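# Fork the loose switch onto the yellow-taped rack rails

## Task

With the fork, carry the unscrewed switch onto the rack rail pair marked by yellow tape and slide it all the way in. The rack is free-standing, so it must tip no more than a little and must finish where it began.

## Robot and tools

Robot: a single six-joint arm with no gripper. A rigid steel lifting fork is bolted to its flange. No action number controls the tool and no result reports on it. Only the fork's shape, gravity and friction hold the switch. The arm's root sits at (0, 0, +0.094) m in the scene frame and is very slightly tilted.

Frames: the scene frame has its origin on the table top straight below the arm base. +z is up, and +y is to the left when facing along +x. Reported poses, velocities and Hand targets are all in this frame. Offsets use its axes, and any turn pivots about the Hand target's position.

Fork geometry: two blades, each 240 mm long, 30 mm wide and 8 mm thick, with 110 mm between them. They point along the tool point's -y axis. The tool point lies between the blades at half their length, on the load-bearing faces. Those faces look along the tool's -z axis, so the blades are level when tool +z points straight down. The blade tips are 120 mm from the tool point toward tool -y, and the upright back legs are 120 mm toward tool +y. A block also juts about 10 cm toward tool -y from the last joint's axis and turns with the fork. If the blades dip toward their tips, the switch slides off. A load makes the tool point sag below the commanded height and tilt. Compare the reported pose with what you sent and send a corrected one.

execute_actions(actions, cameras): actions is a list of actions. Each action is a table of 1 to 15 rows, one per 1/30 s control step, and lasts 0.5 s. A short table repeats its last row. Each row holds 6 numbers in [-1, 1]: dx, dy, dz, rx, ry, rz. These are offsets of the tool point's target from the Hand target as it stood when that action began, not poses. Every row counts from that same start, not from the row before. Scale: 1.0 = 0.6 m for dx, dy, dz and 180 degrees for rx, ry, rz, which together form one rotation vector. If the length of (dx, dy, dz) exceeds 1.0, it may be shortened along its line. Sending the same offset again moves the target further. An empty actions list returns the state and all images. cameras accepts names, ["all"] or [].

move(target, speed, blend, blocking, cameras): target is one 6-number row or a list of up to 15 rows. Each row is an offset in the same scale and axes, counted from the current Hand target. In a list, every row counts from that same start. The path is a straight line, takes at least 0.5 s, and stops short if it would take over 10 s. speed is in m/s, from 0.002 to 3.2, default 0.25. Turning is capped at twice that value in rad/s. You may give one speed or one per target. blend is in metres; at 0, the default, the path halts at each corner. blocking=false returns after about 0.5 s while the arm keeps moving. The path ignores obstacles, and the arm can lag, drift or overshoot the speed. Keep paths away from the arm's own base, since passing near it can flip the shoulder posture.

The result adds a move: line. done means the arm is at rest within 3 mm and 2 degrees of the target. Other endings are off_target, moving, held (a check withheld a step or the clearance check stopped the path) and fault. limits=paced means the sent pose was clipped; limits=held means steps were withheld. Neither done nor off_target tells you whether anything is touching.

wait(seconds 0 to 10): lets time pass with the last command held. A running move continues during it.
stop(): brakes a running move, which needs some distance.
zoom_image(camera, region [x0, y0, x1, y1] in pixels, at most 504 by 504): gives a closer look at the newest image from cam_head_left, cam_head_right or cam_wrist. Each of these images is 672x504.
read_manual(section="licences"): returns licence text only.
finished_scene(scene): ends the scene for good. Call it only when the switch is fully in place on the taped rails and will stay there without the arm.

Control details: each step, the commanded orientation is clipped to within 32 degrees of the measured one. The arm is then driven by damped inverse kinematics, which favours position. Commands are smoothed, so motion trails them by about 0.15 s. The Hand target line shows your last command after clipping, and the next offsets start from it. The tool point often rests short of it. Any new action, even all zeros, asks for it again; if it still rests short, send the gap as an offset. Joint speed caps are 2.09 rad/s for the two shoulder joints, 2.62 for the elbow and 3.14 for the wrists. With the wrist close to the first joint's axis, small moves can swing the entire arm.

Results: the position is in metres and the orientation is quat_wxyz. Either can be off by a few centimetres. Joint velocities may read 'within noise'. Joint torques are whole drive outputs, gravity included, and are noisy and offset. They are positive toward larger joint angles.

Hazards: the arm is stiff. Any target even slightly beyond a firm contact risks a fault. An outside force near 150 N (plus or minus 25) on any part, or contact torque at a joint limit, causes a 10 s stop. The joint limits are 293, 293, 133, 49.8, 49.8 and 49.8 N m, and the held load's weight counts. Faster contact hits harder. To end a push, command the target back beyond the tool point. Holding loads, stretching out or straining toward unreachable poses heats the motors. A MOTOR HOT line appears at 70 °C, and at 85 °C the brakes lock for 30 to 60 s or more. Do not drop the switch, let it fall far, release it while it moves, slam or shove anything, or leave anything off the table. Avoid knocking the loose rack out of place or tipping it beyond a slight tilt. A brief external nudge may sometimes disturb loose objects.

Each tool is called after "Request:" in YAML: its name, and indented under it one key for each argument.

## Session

Request:
execute_actions:
  actions: []

Request:
zoom_image:
  camera: "cam_head_left"
  region: [250, 70, 475, 280]

Request:
zoom_image:
  camera: "cam_head_right"
  region: [250, 70, 475, 280]

Scene clock: 0.00 s.
end_effector_position=(+0.3721, -0.1179, +0.2683) end_effector_quat_wxyz=(-0.171, +0.978, -0.115, +0.012)
Joint positions: [1.982 -1.736 2.436 -1.964 -1.402 0.575]
Joint velocities: within noise
Joint torques (N m): no reading
Hand target: +0.3721, -0.1179, +0.2683; -0.171, +0.978, -0.115, +0.012
camera_calibration:
cam_wrist: T_world_to_cam=[[0.971635, -0.232132, -0.0451733, -0.367249], [-0.231942, -0.972683, 0.00947392, -0.159603], [-0.0461385, 0.00127239, -0.998934, 0.379723], [0, 0, 0, 1]] pos_world=[0.337333, -0.240977, 0.364241]

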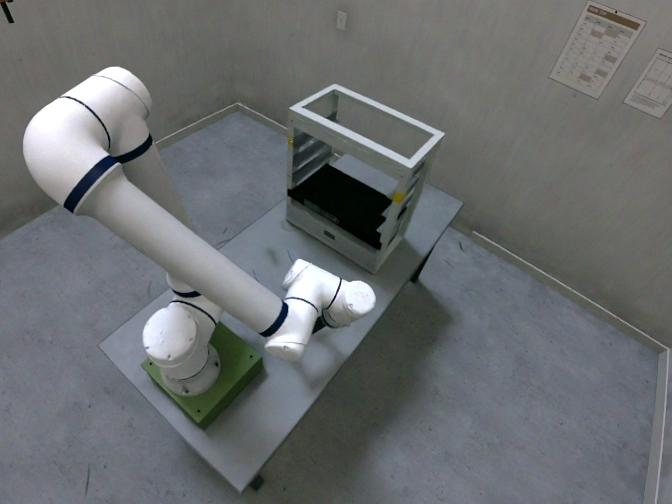

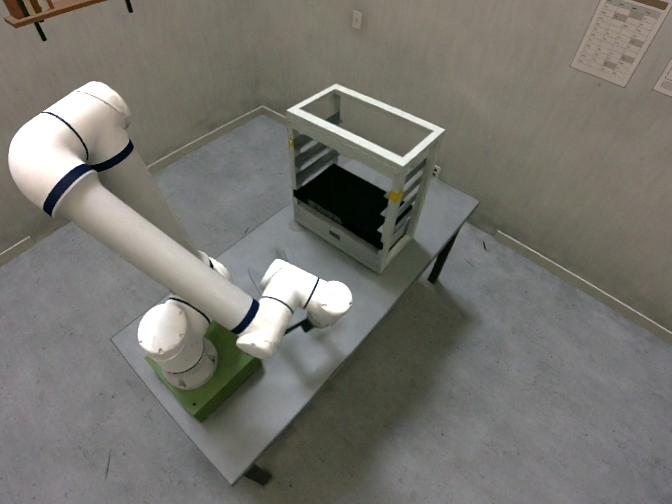

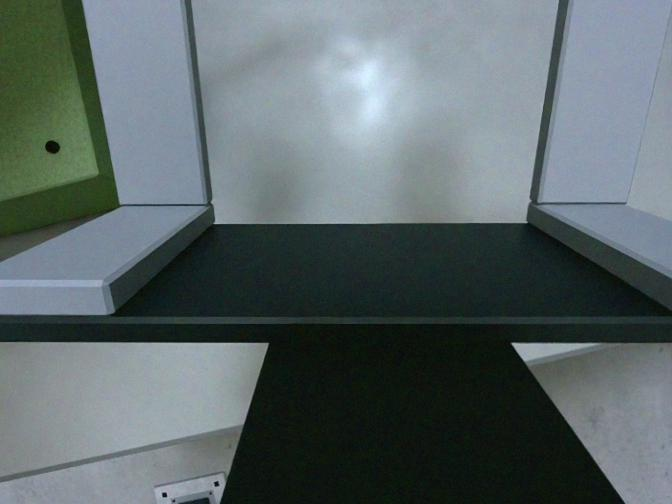

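Scaled by 2.240.

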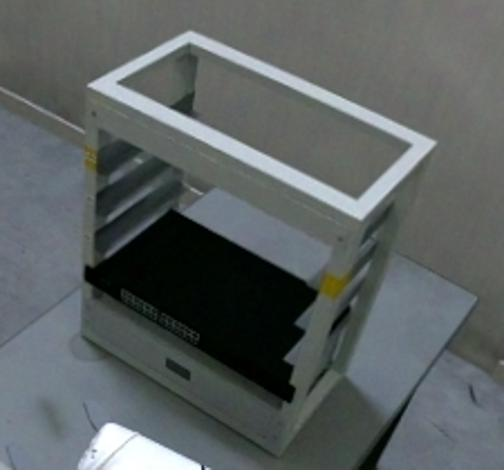

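Scaled by 2.240.

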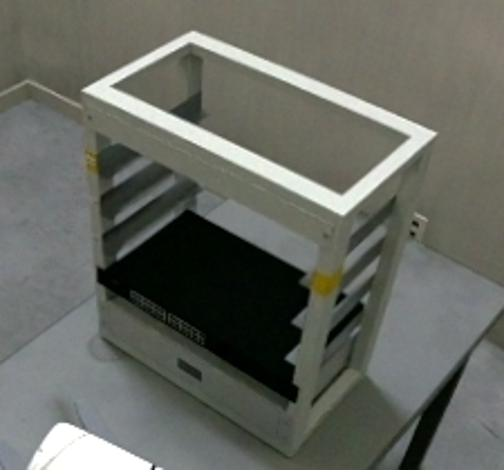

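Request:
move:
  target: [0.2798, -0.1335, 0.6528, 0.1536, -0.2009, -0.4045]
  speed: 0.5
  cameras: ["cam_wrist"]

Request:
zoom_image:
  camera: "cam_wrist"
  region: [190, 0, 560, 230]

Request:
move:
  target: [0, 0.66, 0, 0, 0, 0]
  speed: 0.5
  cameras: ["cam_wrist"]

Request:
zoom_image:
  camera: "cam_wrist"
  region: [190, 0, 560, 230]

Scene clock: 18.43 s.
end_effector_position=(+0.5399, -0.1980, +0.6600) end_effector_quat_wxyz=(-0.366, +0.609, -0.603, +0.363)
Joint positions: [1.791 -2.363 2.52 -2.012 -0.524 1.903]
Joint torques (N m): [7.97 27.42 -76.38 -10.14 4.8 3.59]
Hand target: +0.5400, -0.1980, +0.6600; -0.366, +0.609, -0.603, +0.363
Off the commanded pose: 0.000 m, 0 deg.
move: done
camera_calibration:
cam_wrist: T_world_to_cam=[[0.02703, -0.999369, -0.0230259, -0.18776], [-0.745698, -0.0048179, -0.666267, 0.712679], [0.665736, 0.0351796, -0.745358, 0.233845], [0, 0, 0, 1]] pos_world=[0.38084, -0.192435, 0.644809]
Images, in order (width x height): cam_wrist 672x504.

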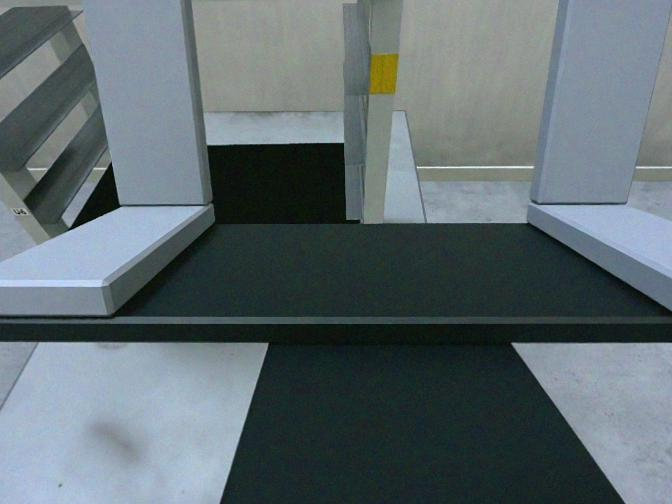

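Scaled by 1.362.

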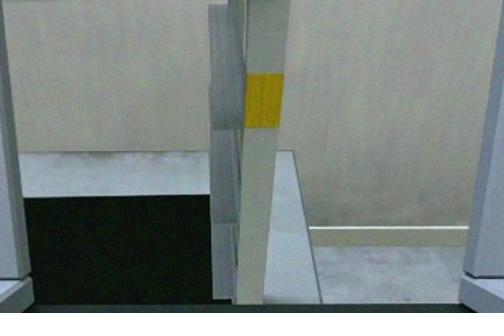

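Scene clock: 20.73 s.
end_effector_position=(+0.5400, +0.1980, +0.6600) end_effector_quat_wxyz=(-0.366, +0.609, -0.603, +0.363)
Joint positions: [3.248 -2.181 2.594 -3.053 -1.613 3.171]
Joint torques (N m): [8.76 12.92 -99.64 -13.09 -2.17 3.45]
Hand target: +0.5400, +0.1980, +0.6600; -0.366, +0.609, -0.603, +0.363
Off the commanded pose: 0.000 m, 0 deg.
move: done
camera_calibration:
cam_wrist: T_world_to_cam=[[0.0269636, -0.999373, -0.0229489, 0.207964], [-0.745649, -0.0048171, -0.666321, 0.714678], [0.665793, 0.0350782, -0.745311, 0.219816], [0, 0, 0, 1]] pos_world=[0.38094, 0.203566, 0.644809]
Images, in order (width x height): cam_wrist 672x504.

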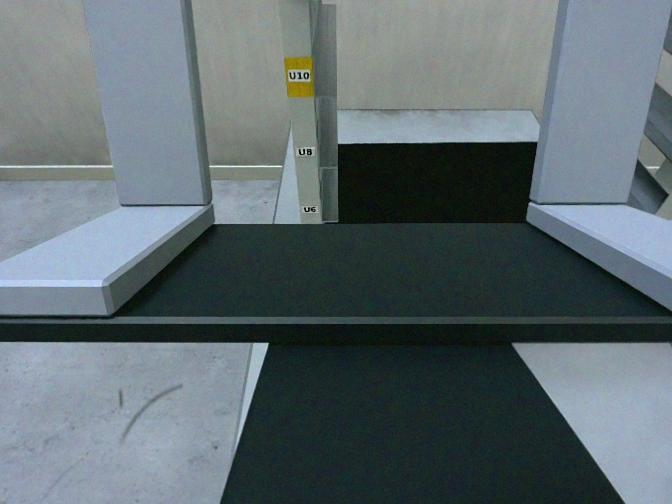

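Scaled by 1.362.

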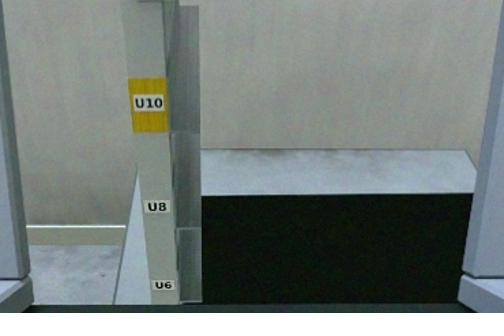

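Request:
move:
  target: [0, 0, -0.15, 0, 0.0722, 0]
  speed: 0.5
  cameras: ["cam_wrist"]

Request:
zoom_image:
  camera: "cam_wrist"
  region: [190, 0, 560, 230]

Request:
move:
  target: [0, -0.66, 0, 0, 0, 0]
  speed: 0.5
  cameras: ["all"]

Request:
zoom_image:
  camera: "cam_wrist"
  region: [190, 0, 560, 230]

Scene clock: 40.40 s.
end_effector_position=(+0.5400, +0.1980, +0.5701) end_effector_quat_wxyz=(-0.295, +0.646, -0.640, +0.292)
Joint positions: [3.247 -2.216 2.605 -2.804 -1.603 3.18]
Joint torques (N m): [-22.27 -13.27 -100.54 -9.09 1.27 -2.26]
Hand target: +0.5400, +0.1980, +0.5700; -0.295, +0.646, -0.640, +0.292
Off the commanded pose: 0.000 m, 0 deg.
move: done
camera_calibration:
cam_wrist: T_world_to_cam=[[0.0209367, -0.99938, -0.0282924, 0.212171], [-0.876219, -0.00471426, -0.48189, 0.620132], [0.481458, 0.0348795, -0.875775, 0.326746], [0, 0, 0, 1]] pos_world=[0.381615, 0.203566, 0.590994]
Images, in order (width x height): cam_wrist 672x504.

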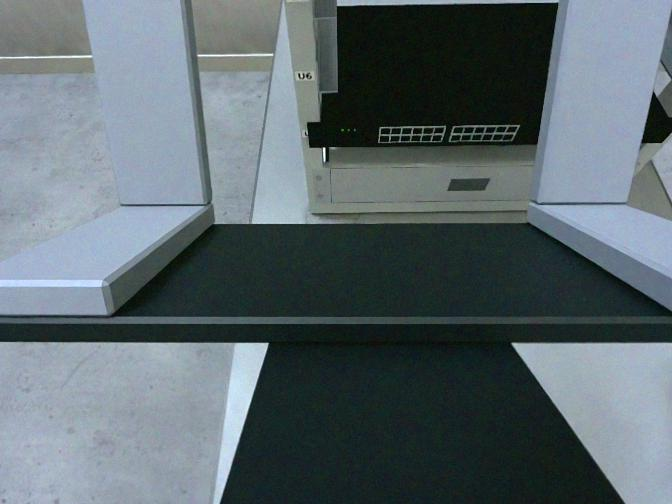

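Scaled by 1.362.

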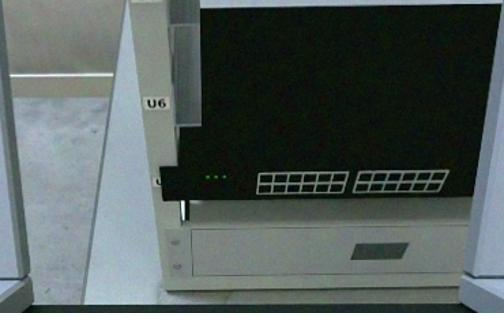

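Scene clock: 42.33 s.
end_effector_position=(+0.5400, -0.1980, +0.5700) end_effector_quat_wxyz=(-0.295, +0.646, -0.640, +0.292)
Joint positions: [1.831 -2.341 2.529 -1.977 -0.749 1.874]
Joint torques (N m): [-21.71 26.14 -100.49 -5.34 7.65 -2.34]
Hand target: +0.5400, -0.1980, +0.5700; -0.295, +0.646, -0.640, +0.292
Off the commanded pose: 0.000 m, 0 deg.
move: done
camera_calibration:
cam_wrist: T_world_to_cam=[[0.0207073, -0.999385, -0.0283084, -0.183388], [-0.87633, -0.00451337, -0.48169, 0.618229], [0.481266, 0.034782, -0.875884, 0.340674], [0, 0, 0, 1]] pos_world=[0.381615, -0.192334, 0.590994]

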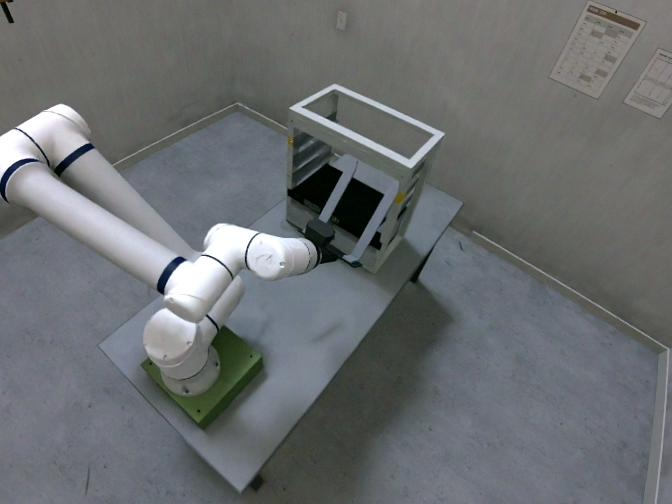

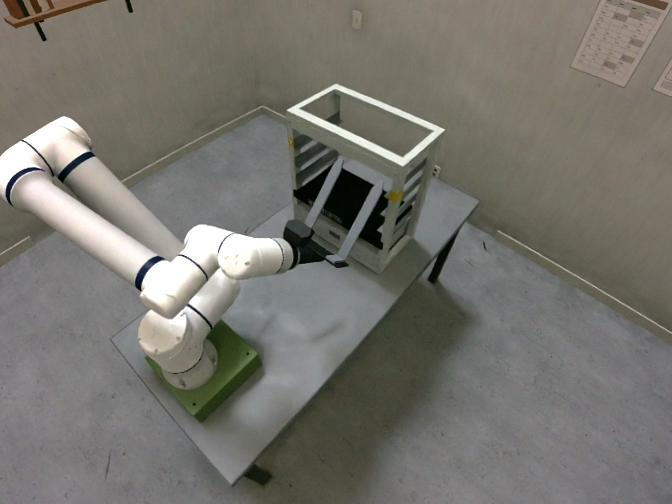

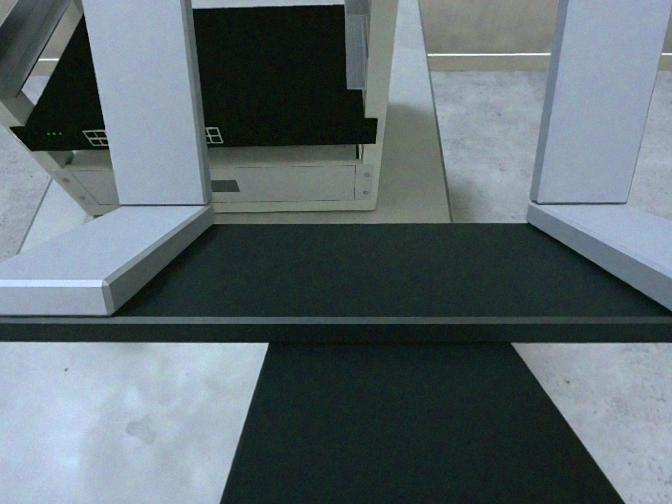

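Scaled by 1.362.

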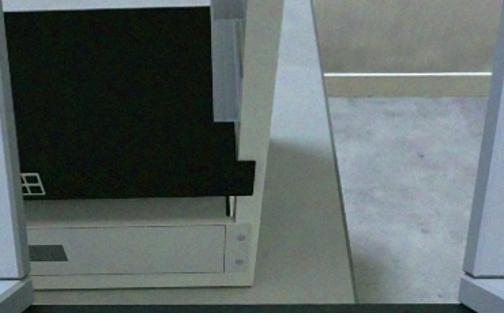

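Request:
move:
  target: [0.1, 0.3575, -0.6967, -0.0021, 0.2726, -0.0012]
  speed: 0.5
  cameras: ["all"]

Request:
zoom_image:
  camera: "cam_head_right"
  region: [250, 70, 475, 280]

Request:
zoom_image:
  camera: "cam_head_left"
  region: [250, 70, 475, 280]

Scene clock: 84.97 s.
end_effector_position=(+0.5999, +0.0165, +0.1521) end_effector_quat_wxyz=(+0.000, +0.709, -0.705, +0.000)
Joint positions: [2.817 -1.637 2.565 -2.484 -1.569 2.766]
Joint torques (N m): [9.6 -20.09 -71.03 -10.08 -1.57 3.17]
Hand target: +0.6000, +0.0165, +0.1520; +0.000, +0.709, -0.705, +0.000
Off the commanded pose: 0.000 m, 0 deg.
move: done
camera_calibration:
cam_wrist: T_world_to_cam=[[-0.00826799, -0.999598, -0.0271319, 0.0350404], [-0.93808, -0.00164351, 0.346415, 0.381439], [-0.34632, 0.028316, -0.937689, 0.444235], [0, 0, 0, 1]] pos_world=[0.511957, 0.0230743, 0.285369]

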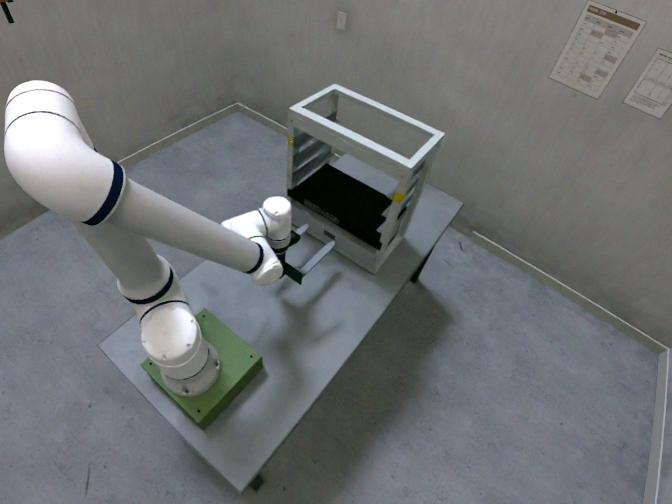

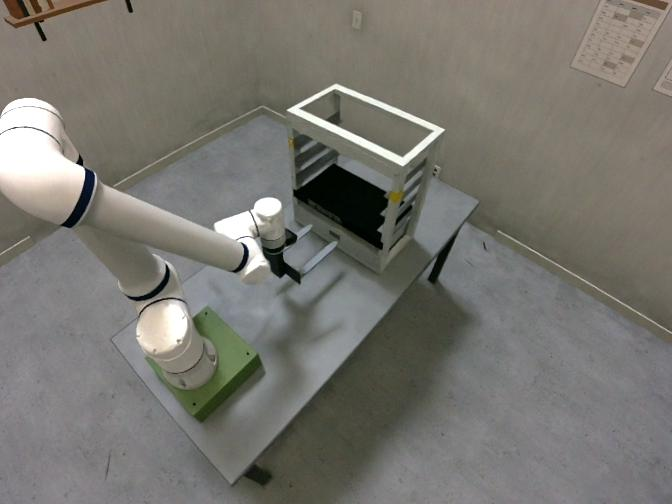

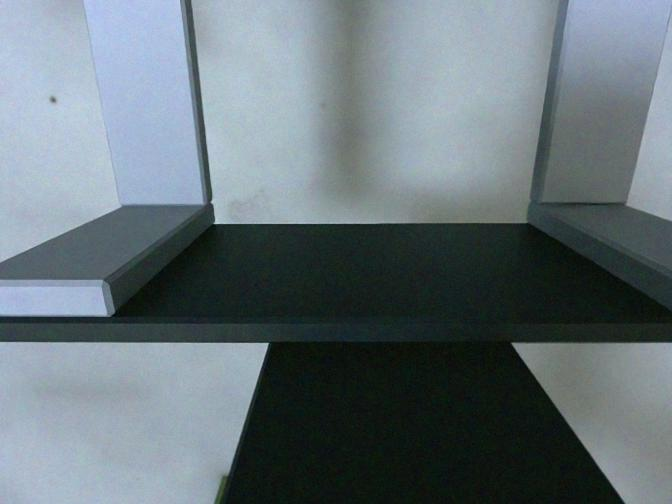

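Scaled by 2.240.

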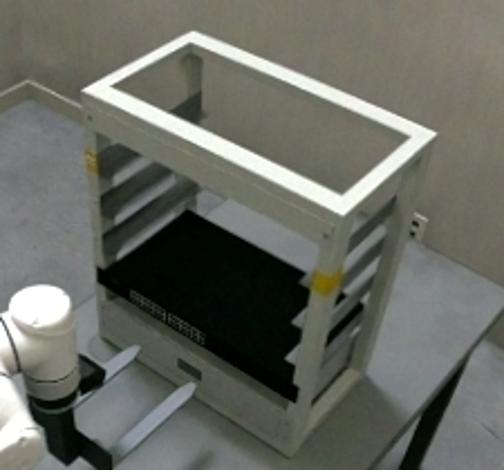

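Scaled by 2.240.

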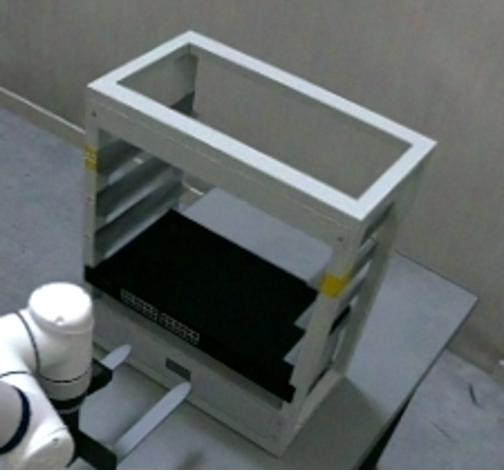

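Request:
move:
  target: [0.0817, 0.0004, 0, 0, 0, 0]
  speed: 0.25
  cameras: ["all"]

Request:
zoom_image:
  camera: "cam_head_right"
  region: [280, 180, 430, 280]

Request:
zoom_image:
  camera: "cam_head_left"
  region: [280, 180, 430, 280]

Scene clock: 94.73 s.
end_effector_position=(+0.6488, +0.0167, +0.1520) end_effector_quat_wxyz=(+0.000, +0.709, -0.705, +0.000)
Joint positions: [2.855 -1.548 2.481 -2.489 -1.568 2.804]
Joint torques (N m): [7.23 -30.5 -70.99 -10.36 -0.79 3.37]
Hand target: +0.6490, +0.0167, +0.1520; +0.000, +0.709, -0.705, +0.000
Off the commanded pose: 0.000 m, 0 deg.
move: done
camera_calibration:
cam_wrist: T_world_to_cam=[[-0.00836708, -0.999598, -0.0270957, 0.0357898], [-0.938014, -0.00154336, 0.346593, 0.427222], [-0.346496, 0.0283161, -0.937624, 0.461241], [0, 0, 0, 1]] pos_world=[0.560857, 0.0233742, 0.285369]

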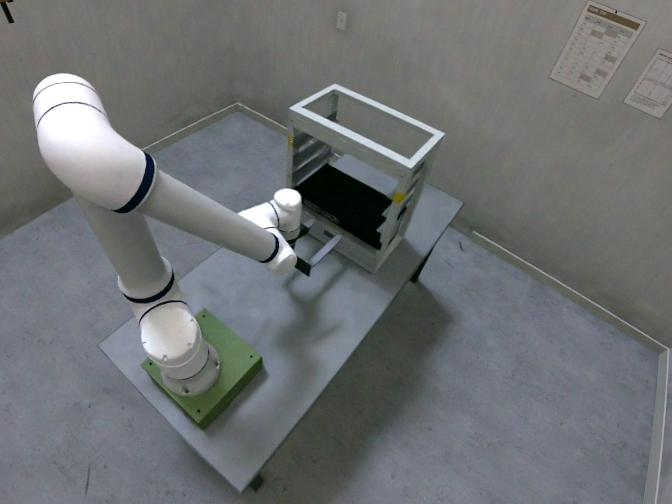

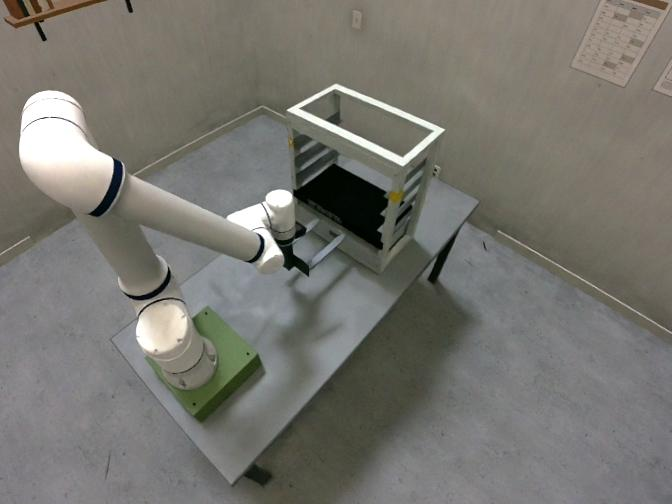

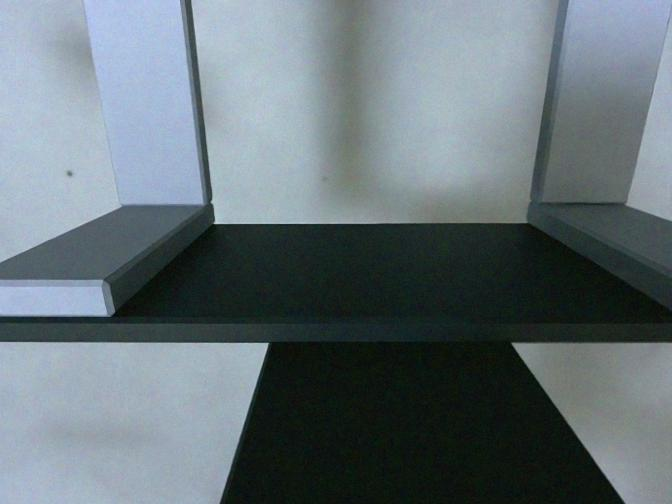

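Scaled by 3.360.

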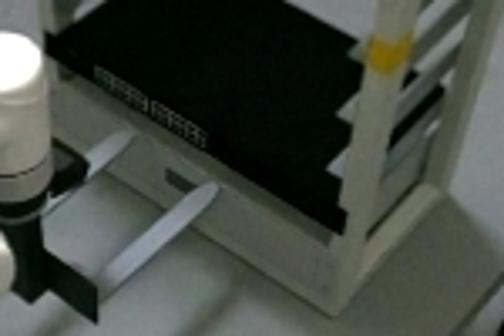

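Scaled by 3.360.

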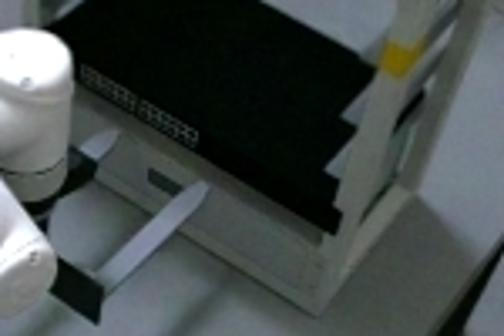

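Request:
zoom_image:
  camera: "cam_head_right"
  region: [310, 205, 390, 265]

Request:
zoom_image:
  camera: "cam_head_left"
  region: [310, 205, 390, 265]

Scaled by 6.300.

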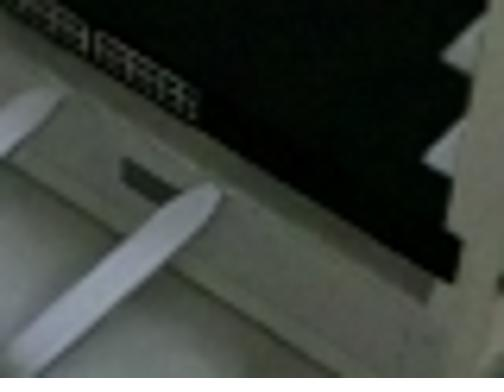

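Scaled by 6.300.

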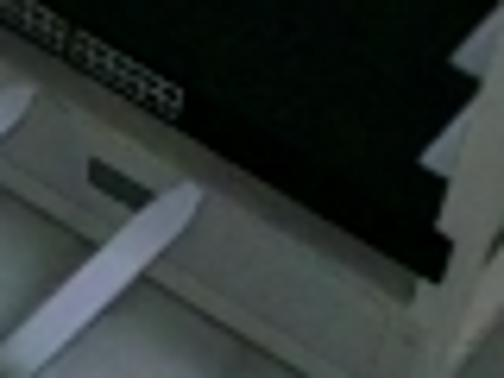

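Request:
move:
  target:
    - [0.0, 0.0, 0.0117, 0, 0, 0]
    - [0.12, 0.0006, 0.0117, 0, 0, 0]
  speed: 0.1
  blend: [0.004, 0]
  cameras: ["all"]

Request:
zoom_image:
  camera: "cam_head_right"
  region: [310, 205, 390, 265]

Request:
zoom_image:
  camera: "cam_head_left"
  region: [310, 205, 390, 265]

Scene clock: 156.23 s.
end_effector_position=(+0.7208, +0.0171, +0.1590) end_effector_quat_wxyz=(+0.000, +0.709, -0.705, +0.000)
Joint positions: [2.899 -1.446 2.348 -2.458 -1.568 2.848]
Joint torques (N m): [8.36 -42.41 -72.33 -5.66 -0.41 3.3]
Hand target: +0.7210, +0.0171, +0.1590; +0.000, +0.709, -0.705, +0.000
Off the commanded pose: 0.000 m, 0 deg.
move: done; blend cut to 0.0035 m at target 1
camera_calibration:
cam_wrist: T_world_to_cam=[[-0.00836708, -0.999598, -0.0270957, 0.0369826], [-0.938014, -0.00154336, 0.346593, 0.492427], [-0.346496, 0.0283161, -0.937624, 0.492776], [0, 0, 0, 1]] pos_world=[0.632957, 0.0237742, 0.292369]

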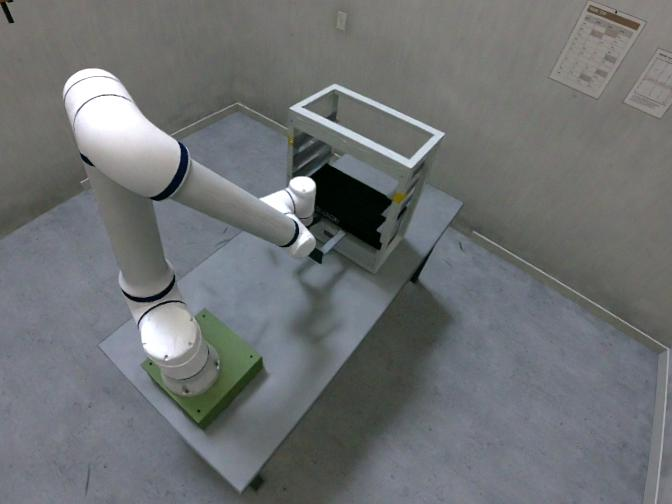

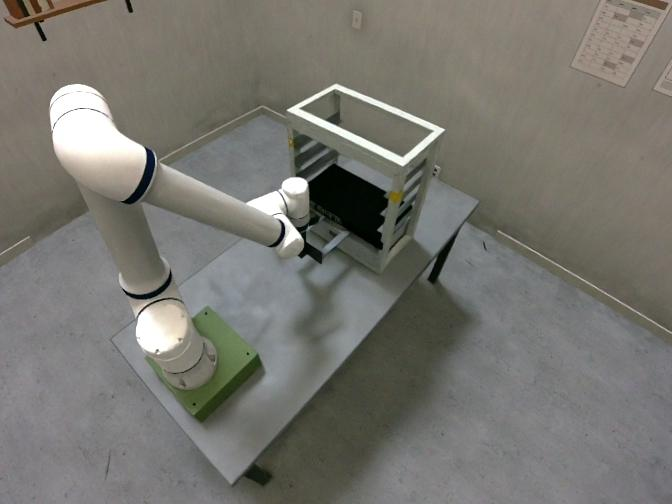

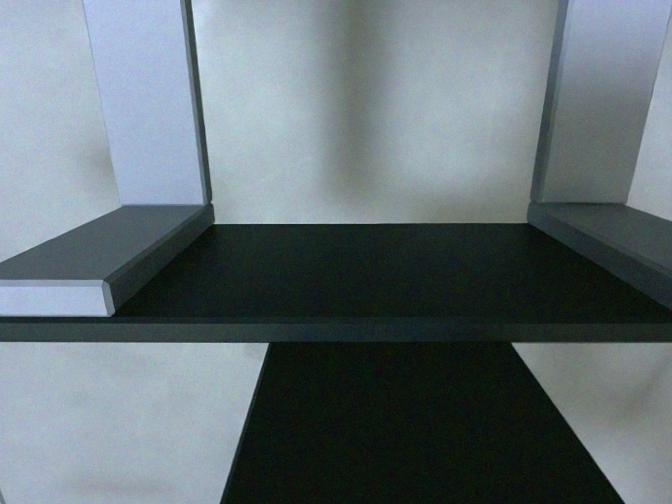

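Scaled by 6.300.

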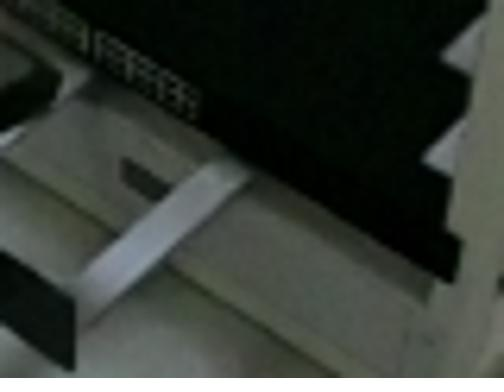

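Scaled by 6.300.

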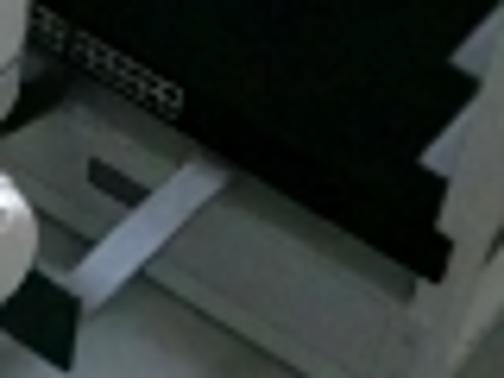

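Request:
move:
  target: [0.158, 0.0008, 0, 0, 0, 0]
  speed: 0.12
  cameras: ["all"]

Request:
zoom_image:
  camera: "cam_wrist"
  region: [190, 0, 560, 230]

Request:
zoom_image:
  camera: "cam_head_right"
  region: [280, 180, 430, 280]

Scene clock: 159.93 s.
end_effector_position=(+0.8156, +0.0176, +0.1590) end_effector_quat_wxyz=(+0.000, +0.709, -0.705, +0.000)
Joint positions: [2.942 -1.311 2.173 -2.418 -1.567 2.891]
Joint torques (N m): [8.27 -59.58 -75.02 -5.69 -0.82 3.38]
Hand target: +0.8158, +0.0176, +0.1590; +0.000, +0.709, -0.705, +0.000
Off the commanded pose: 0.000 m, 0 deg.
move: done
camera_calibration:
cam_wrist: T_world_to_cam=[[-0.00836708, -0.999598, -0.0270957, 0.0382747], [-0.938014, -0.00154336, 0.346593, 0.581258], [-0.346496, 0.0283161, -0.937624, 0.525575], [0, 0, 0, 1]] pos_world=[0.727657, 0.0242742, 0.292369]

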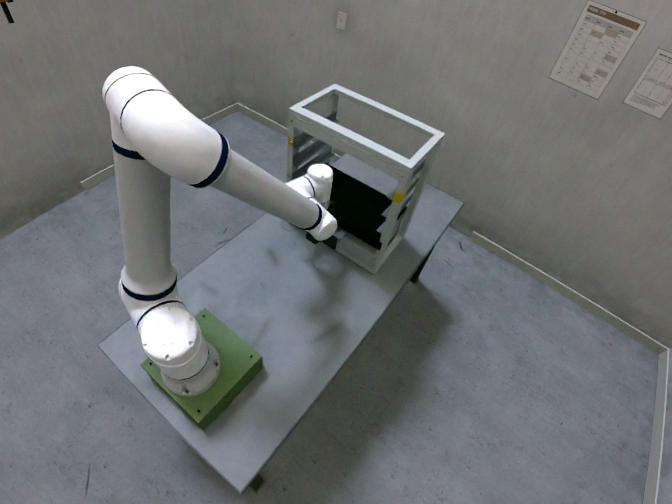

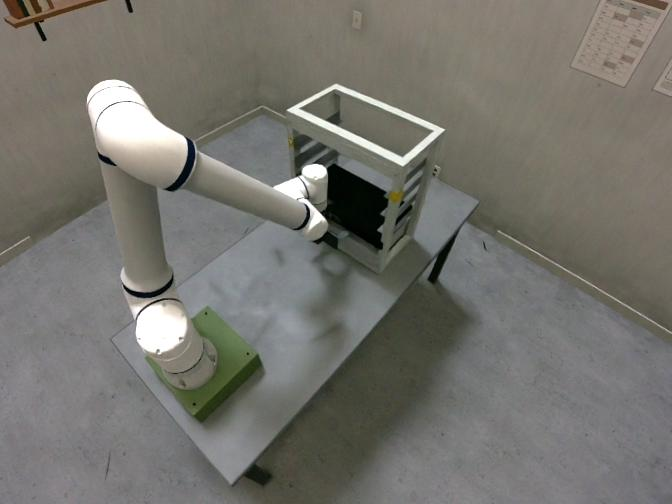

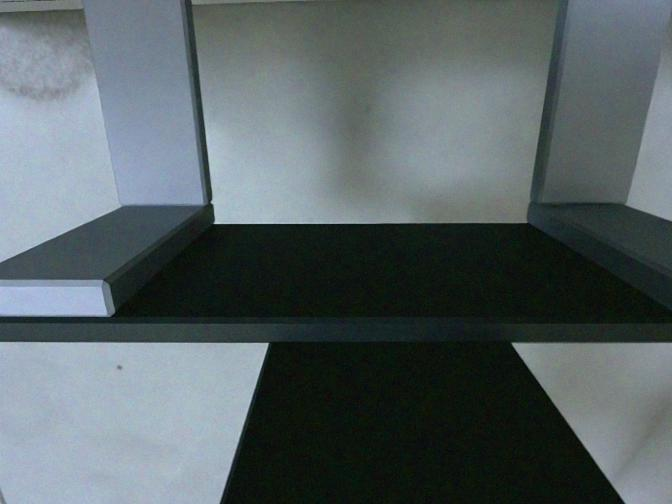

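Scaled by 1.362.

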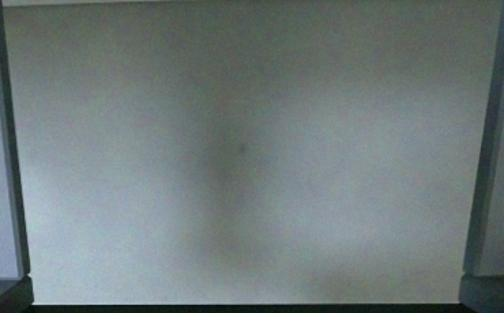

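Scaled by 3.360.

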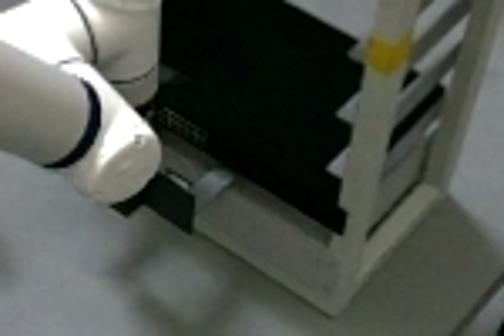

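Request:
zoom_image:
  camera: "cam_wrist"
  region: [0, 0, 420, 40]

Scaled by 1.200.

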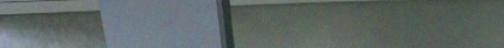

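Request:
move:
  target:
    - [0.0212, 0.0001, 0, 0, 0, 0]
    - [0.0212, 0.0001, 0.018, 0, 0, 0]
  speed: [0.08, 0.03]

Request:
move:
  target: [0, 0, 0.006, 0, 0, 0]
  speed: 0.03

Request:
move:
  target: [0, 0, 0.006, 0, 0, 0]
  speed: 0.03

Scene clock: 173.83 s.
end_effector_position=(+0.8285, +0.0176, +0.1696) end_effector_quat_wxyz=(+0.000, +0.709, -0.705, +0.000)
Joint positions: [2.947 -1.309 2.142 -2.39 -1.567 2.895]
Joint torques (N m): [5.59 -90.04 -77.16 -5.56 1.56 2.8]
Hand target: +0.8285, +0.0176, +0.1698; +0.000, +0.709, -0.705, +0.000
Off the commanded pose: 0.000 m, 0 deg.
move: done

Scene clock: 174.53 s.
end_effector_position=(+0.8284, +0.0177, +0.1731) end_effector_quat_wxyz=(+0.000, +0.709, -0.705, +0.000)
Joint positions: [2.947 -1.314 2.14 -2.382 -1.567 2.895]
Joint torques (N m): [-3.83 -103.25 -84.63 -8.1 1.31 0.48]
Hand target: +0.8285, +0.0176, +0.1734; +0.000, +0.709, -0.705, +0.000
Off the commanded pose: 0.000 m, 0 deg.
move: done

Scene clock: 175.23 s.
end_effector_position=(+0.8285, +0.0176, +0.1768) end_effector_quat_wxyz=(+0.000, +0.709, -0.705, +0.000)
Joint positions: [2.947 -1.319 2.138 -2.375 -1.567 2.895]
Joint torques (N m): [-13.69 -122.99 -112.42 -18.95 3.39 -1.45]
Hand target: +0.8285, +0.0176, +0.1770; +0.000, +0.709, -0.705, +0.000
Off the commanded pose: 0.000 m, 0 deg.
move: done

Request:
move:
  target: [0, 0, 0.006, 0, 0, 0]
  speed: 0.03

Request:
move:
  target: [0, 0, 0.004, 0, 0, 0]
  speed: 0.03
  cameras: ["all"]

Request:
zoom_image:
  camera: "cam_head_right"
  region: [280, 130, 430, 280]

Request:
zoom_image:
  camera: "cam_head_left"
  region: [280, 130, 430, 280]

Scene clock: 179.23 s.
end_effector_position=(+0.8285, +0.0176, +0.1804) end_effector_quat_wxyz=(+0.000, +0.709, -0.705, +0.000)
Joint positions: [2.946 -1.324 2.136 -2.368 -1.567 2.895]
Joint torques (N m): [-14.3 -125.02 -114.13 -19.5 3.57 -1.83]
Hand target: +0.8285, +0.0176, +0.1806; +0.000, +0.709, -0.705, +0.000
Off the commanded pose: 0.000 m, 0 deg.
move: done

Scene clock: 179.93 s.
end_effector_position=(+0.8285, +0.0176, +0.1829) end_effector_quat_wxyz=(+0.000, +0.709, -0.705, +0.000)
Joint positions: [2.946 -1.328 2.134 -2.363 -1.567 2.895]
Joint torques (N m): [-15.61 -124.25 -115.41 -19.53 3.53 -2.01]
Hand target: +0.8285, +0.0176, +0.1830; +0.000, +0.709, -0.705, +0.000
Off the commanded pose: 0.000 m, 0 deg.
move: done
camera_calibration:
cam_wrist: T_world_to_cam=[[-0.00836708, -0.999598, -0.0270957, 0.0390311], [-0.938014, -0.00154336, 0.346593, 0.585168], [-0.346496, 0.0283161, -0.937624, 0.552488], [0, 0, 0, 1]] pos_world=[0.740657, 0.0242742, 0.316269]

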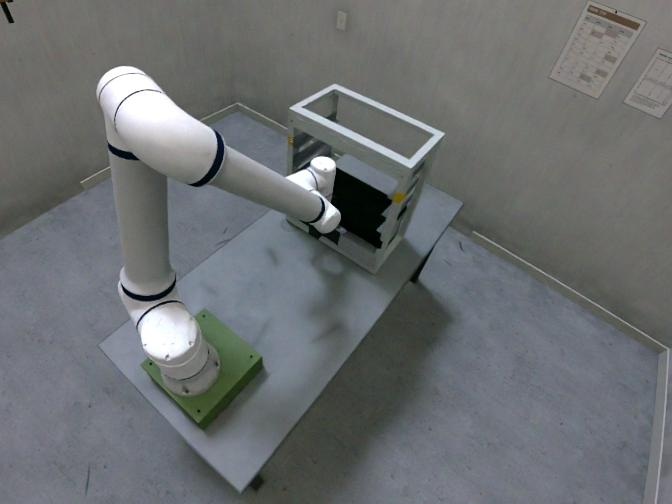

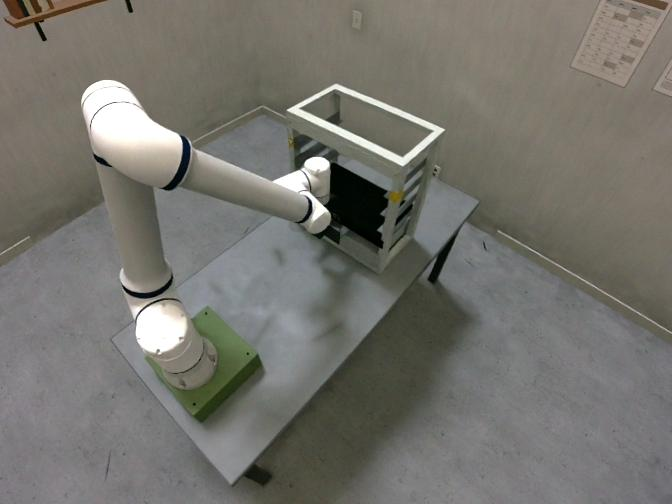

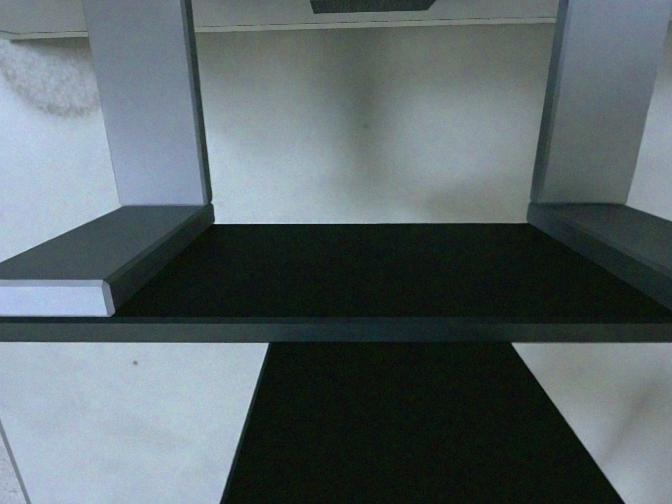

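Scaled by 3.360.

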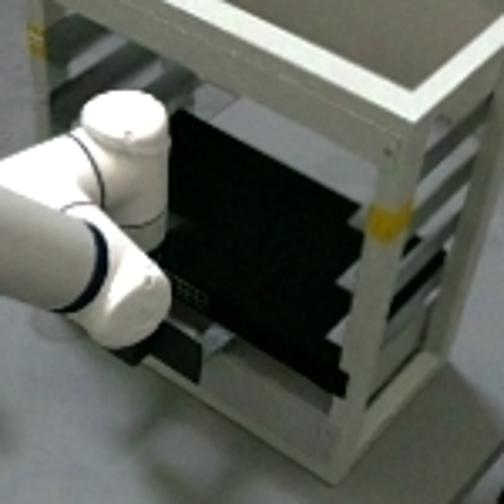

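Scaled by 3.360.

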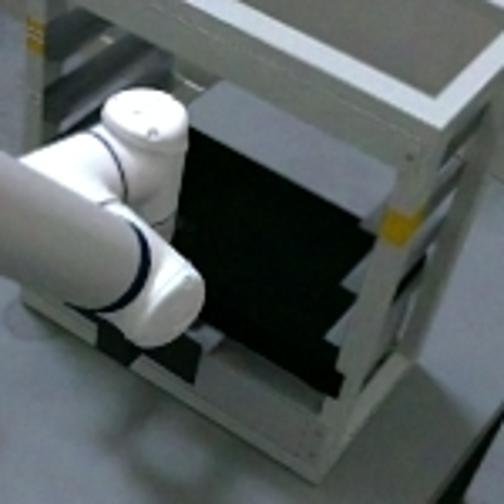

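Request:
move:
  target: [-0.0833, -0.0005, 0, 0, 0, 0]
  speed: 0.06
  cameras: ["all"]

Request:
zoom_image:
  camera: "cam_head_right"
  region: [280, 130, 430, 280]

Scene clock: 187.90 s.
end_effector_position=(+0.7787, +0.0173, +0.1830) end_effector_quat_wxyz=(+0.000, +0.709, -0.705, +0.000)
Joint positions: [2.927 -1.399 2.227 -2.384 -1.567 2.875]
Joint torques (N m): [-21.69 -114.37 -88.07 -24.22 1.47 -2.26]
Hand target: +0.7786, +0.0173, +0.1830; +0.000, +0.709, -0.705, +0.000
Off the commanded pose: 0.000 m, 0 deg.
move: done
camera_calibration:
cam_wrist: T_world_to_cam=[[-0.00833345, -0.999601, -0.0270016, 0.0382645], [-0.938014, -0.00154229, 0.346593, 0.53842], [-0.346497, 0.0282162, -0.937627, 0.535339], [0, 0, 0, 1]] pos_world=[0.690858, 0.0239744, 0.316369]

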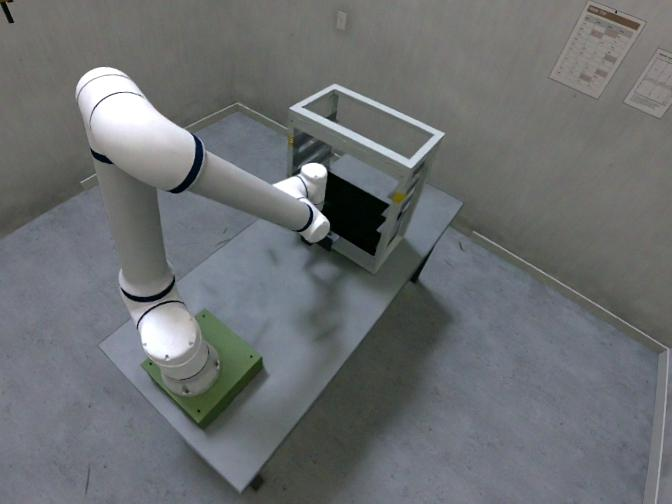

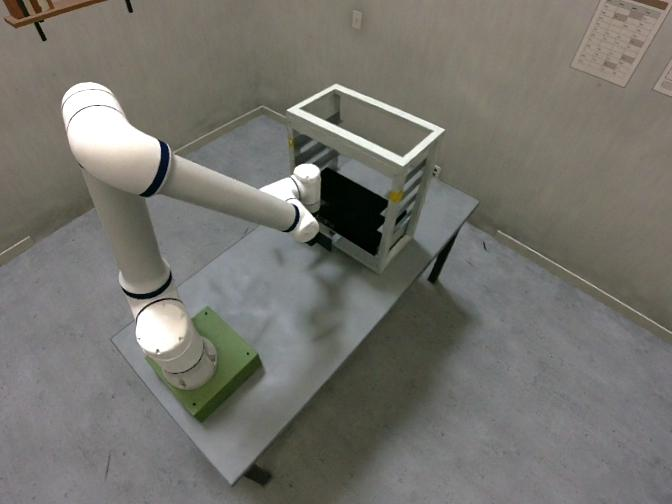

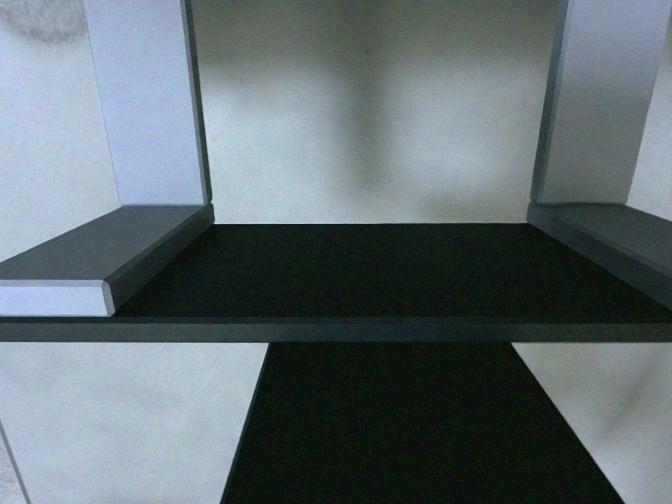

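Scaled by 3.360.

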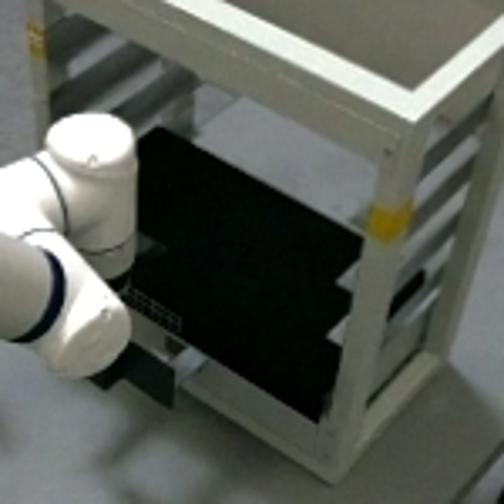

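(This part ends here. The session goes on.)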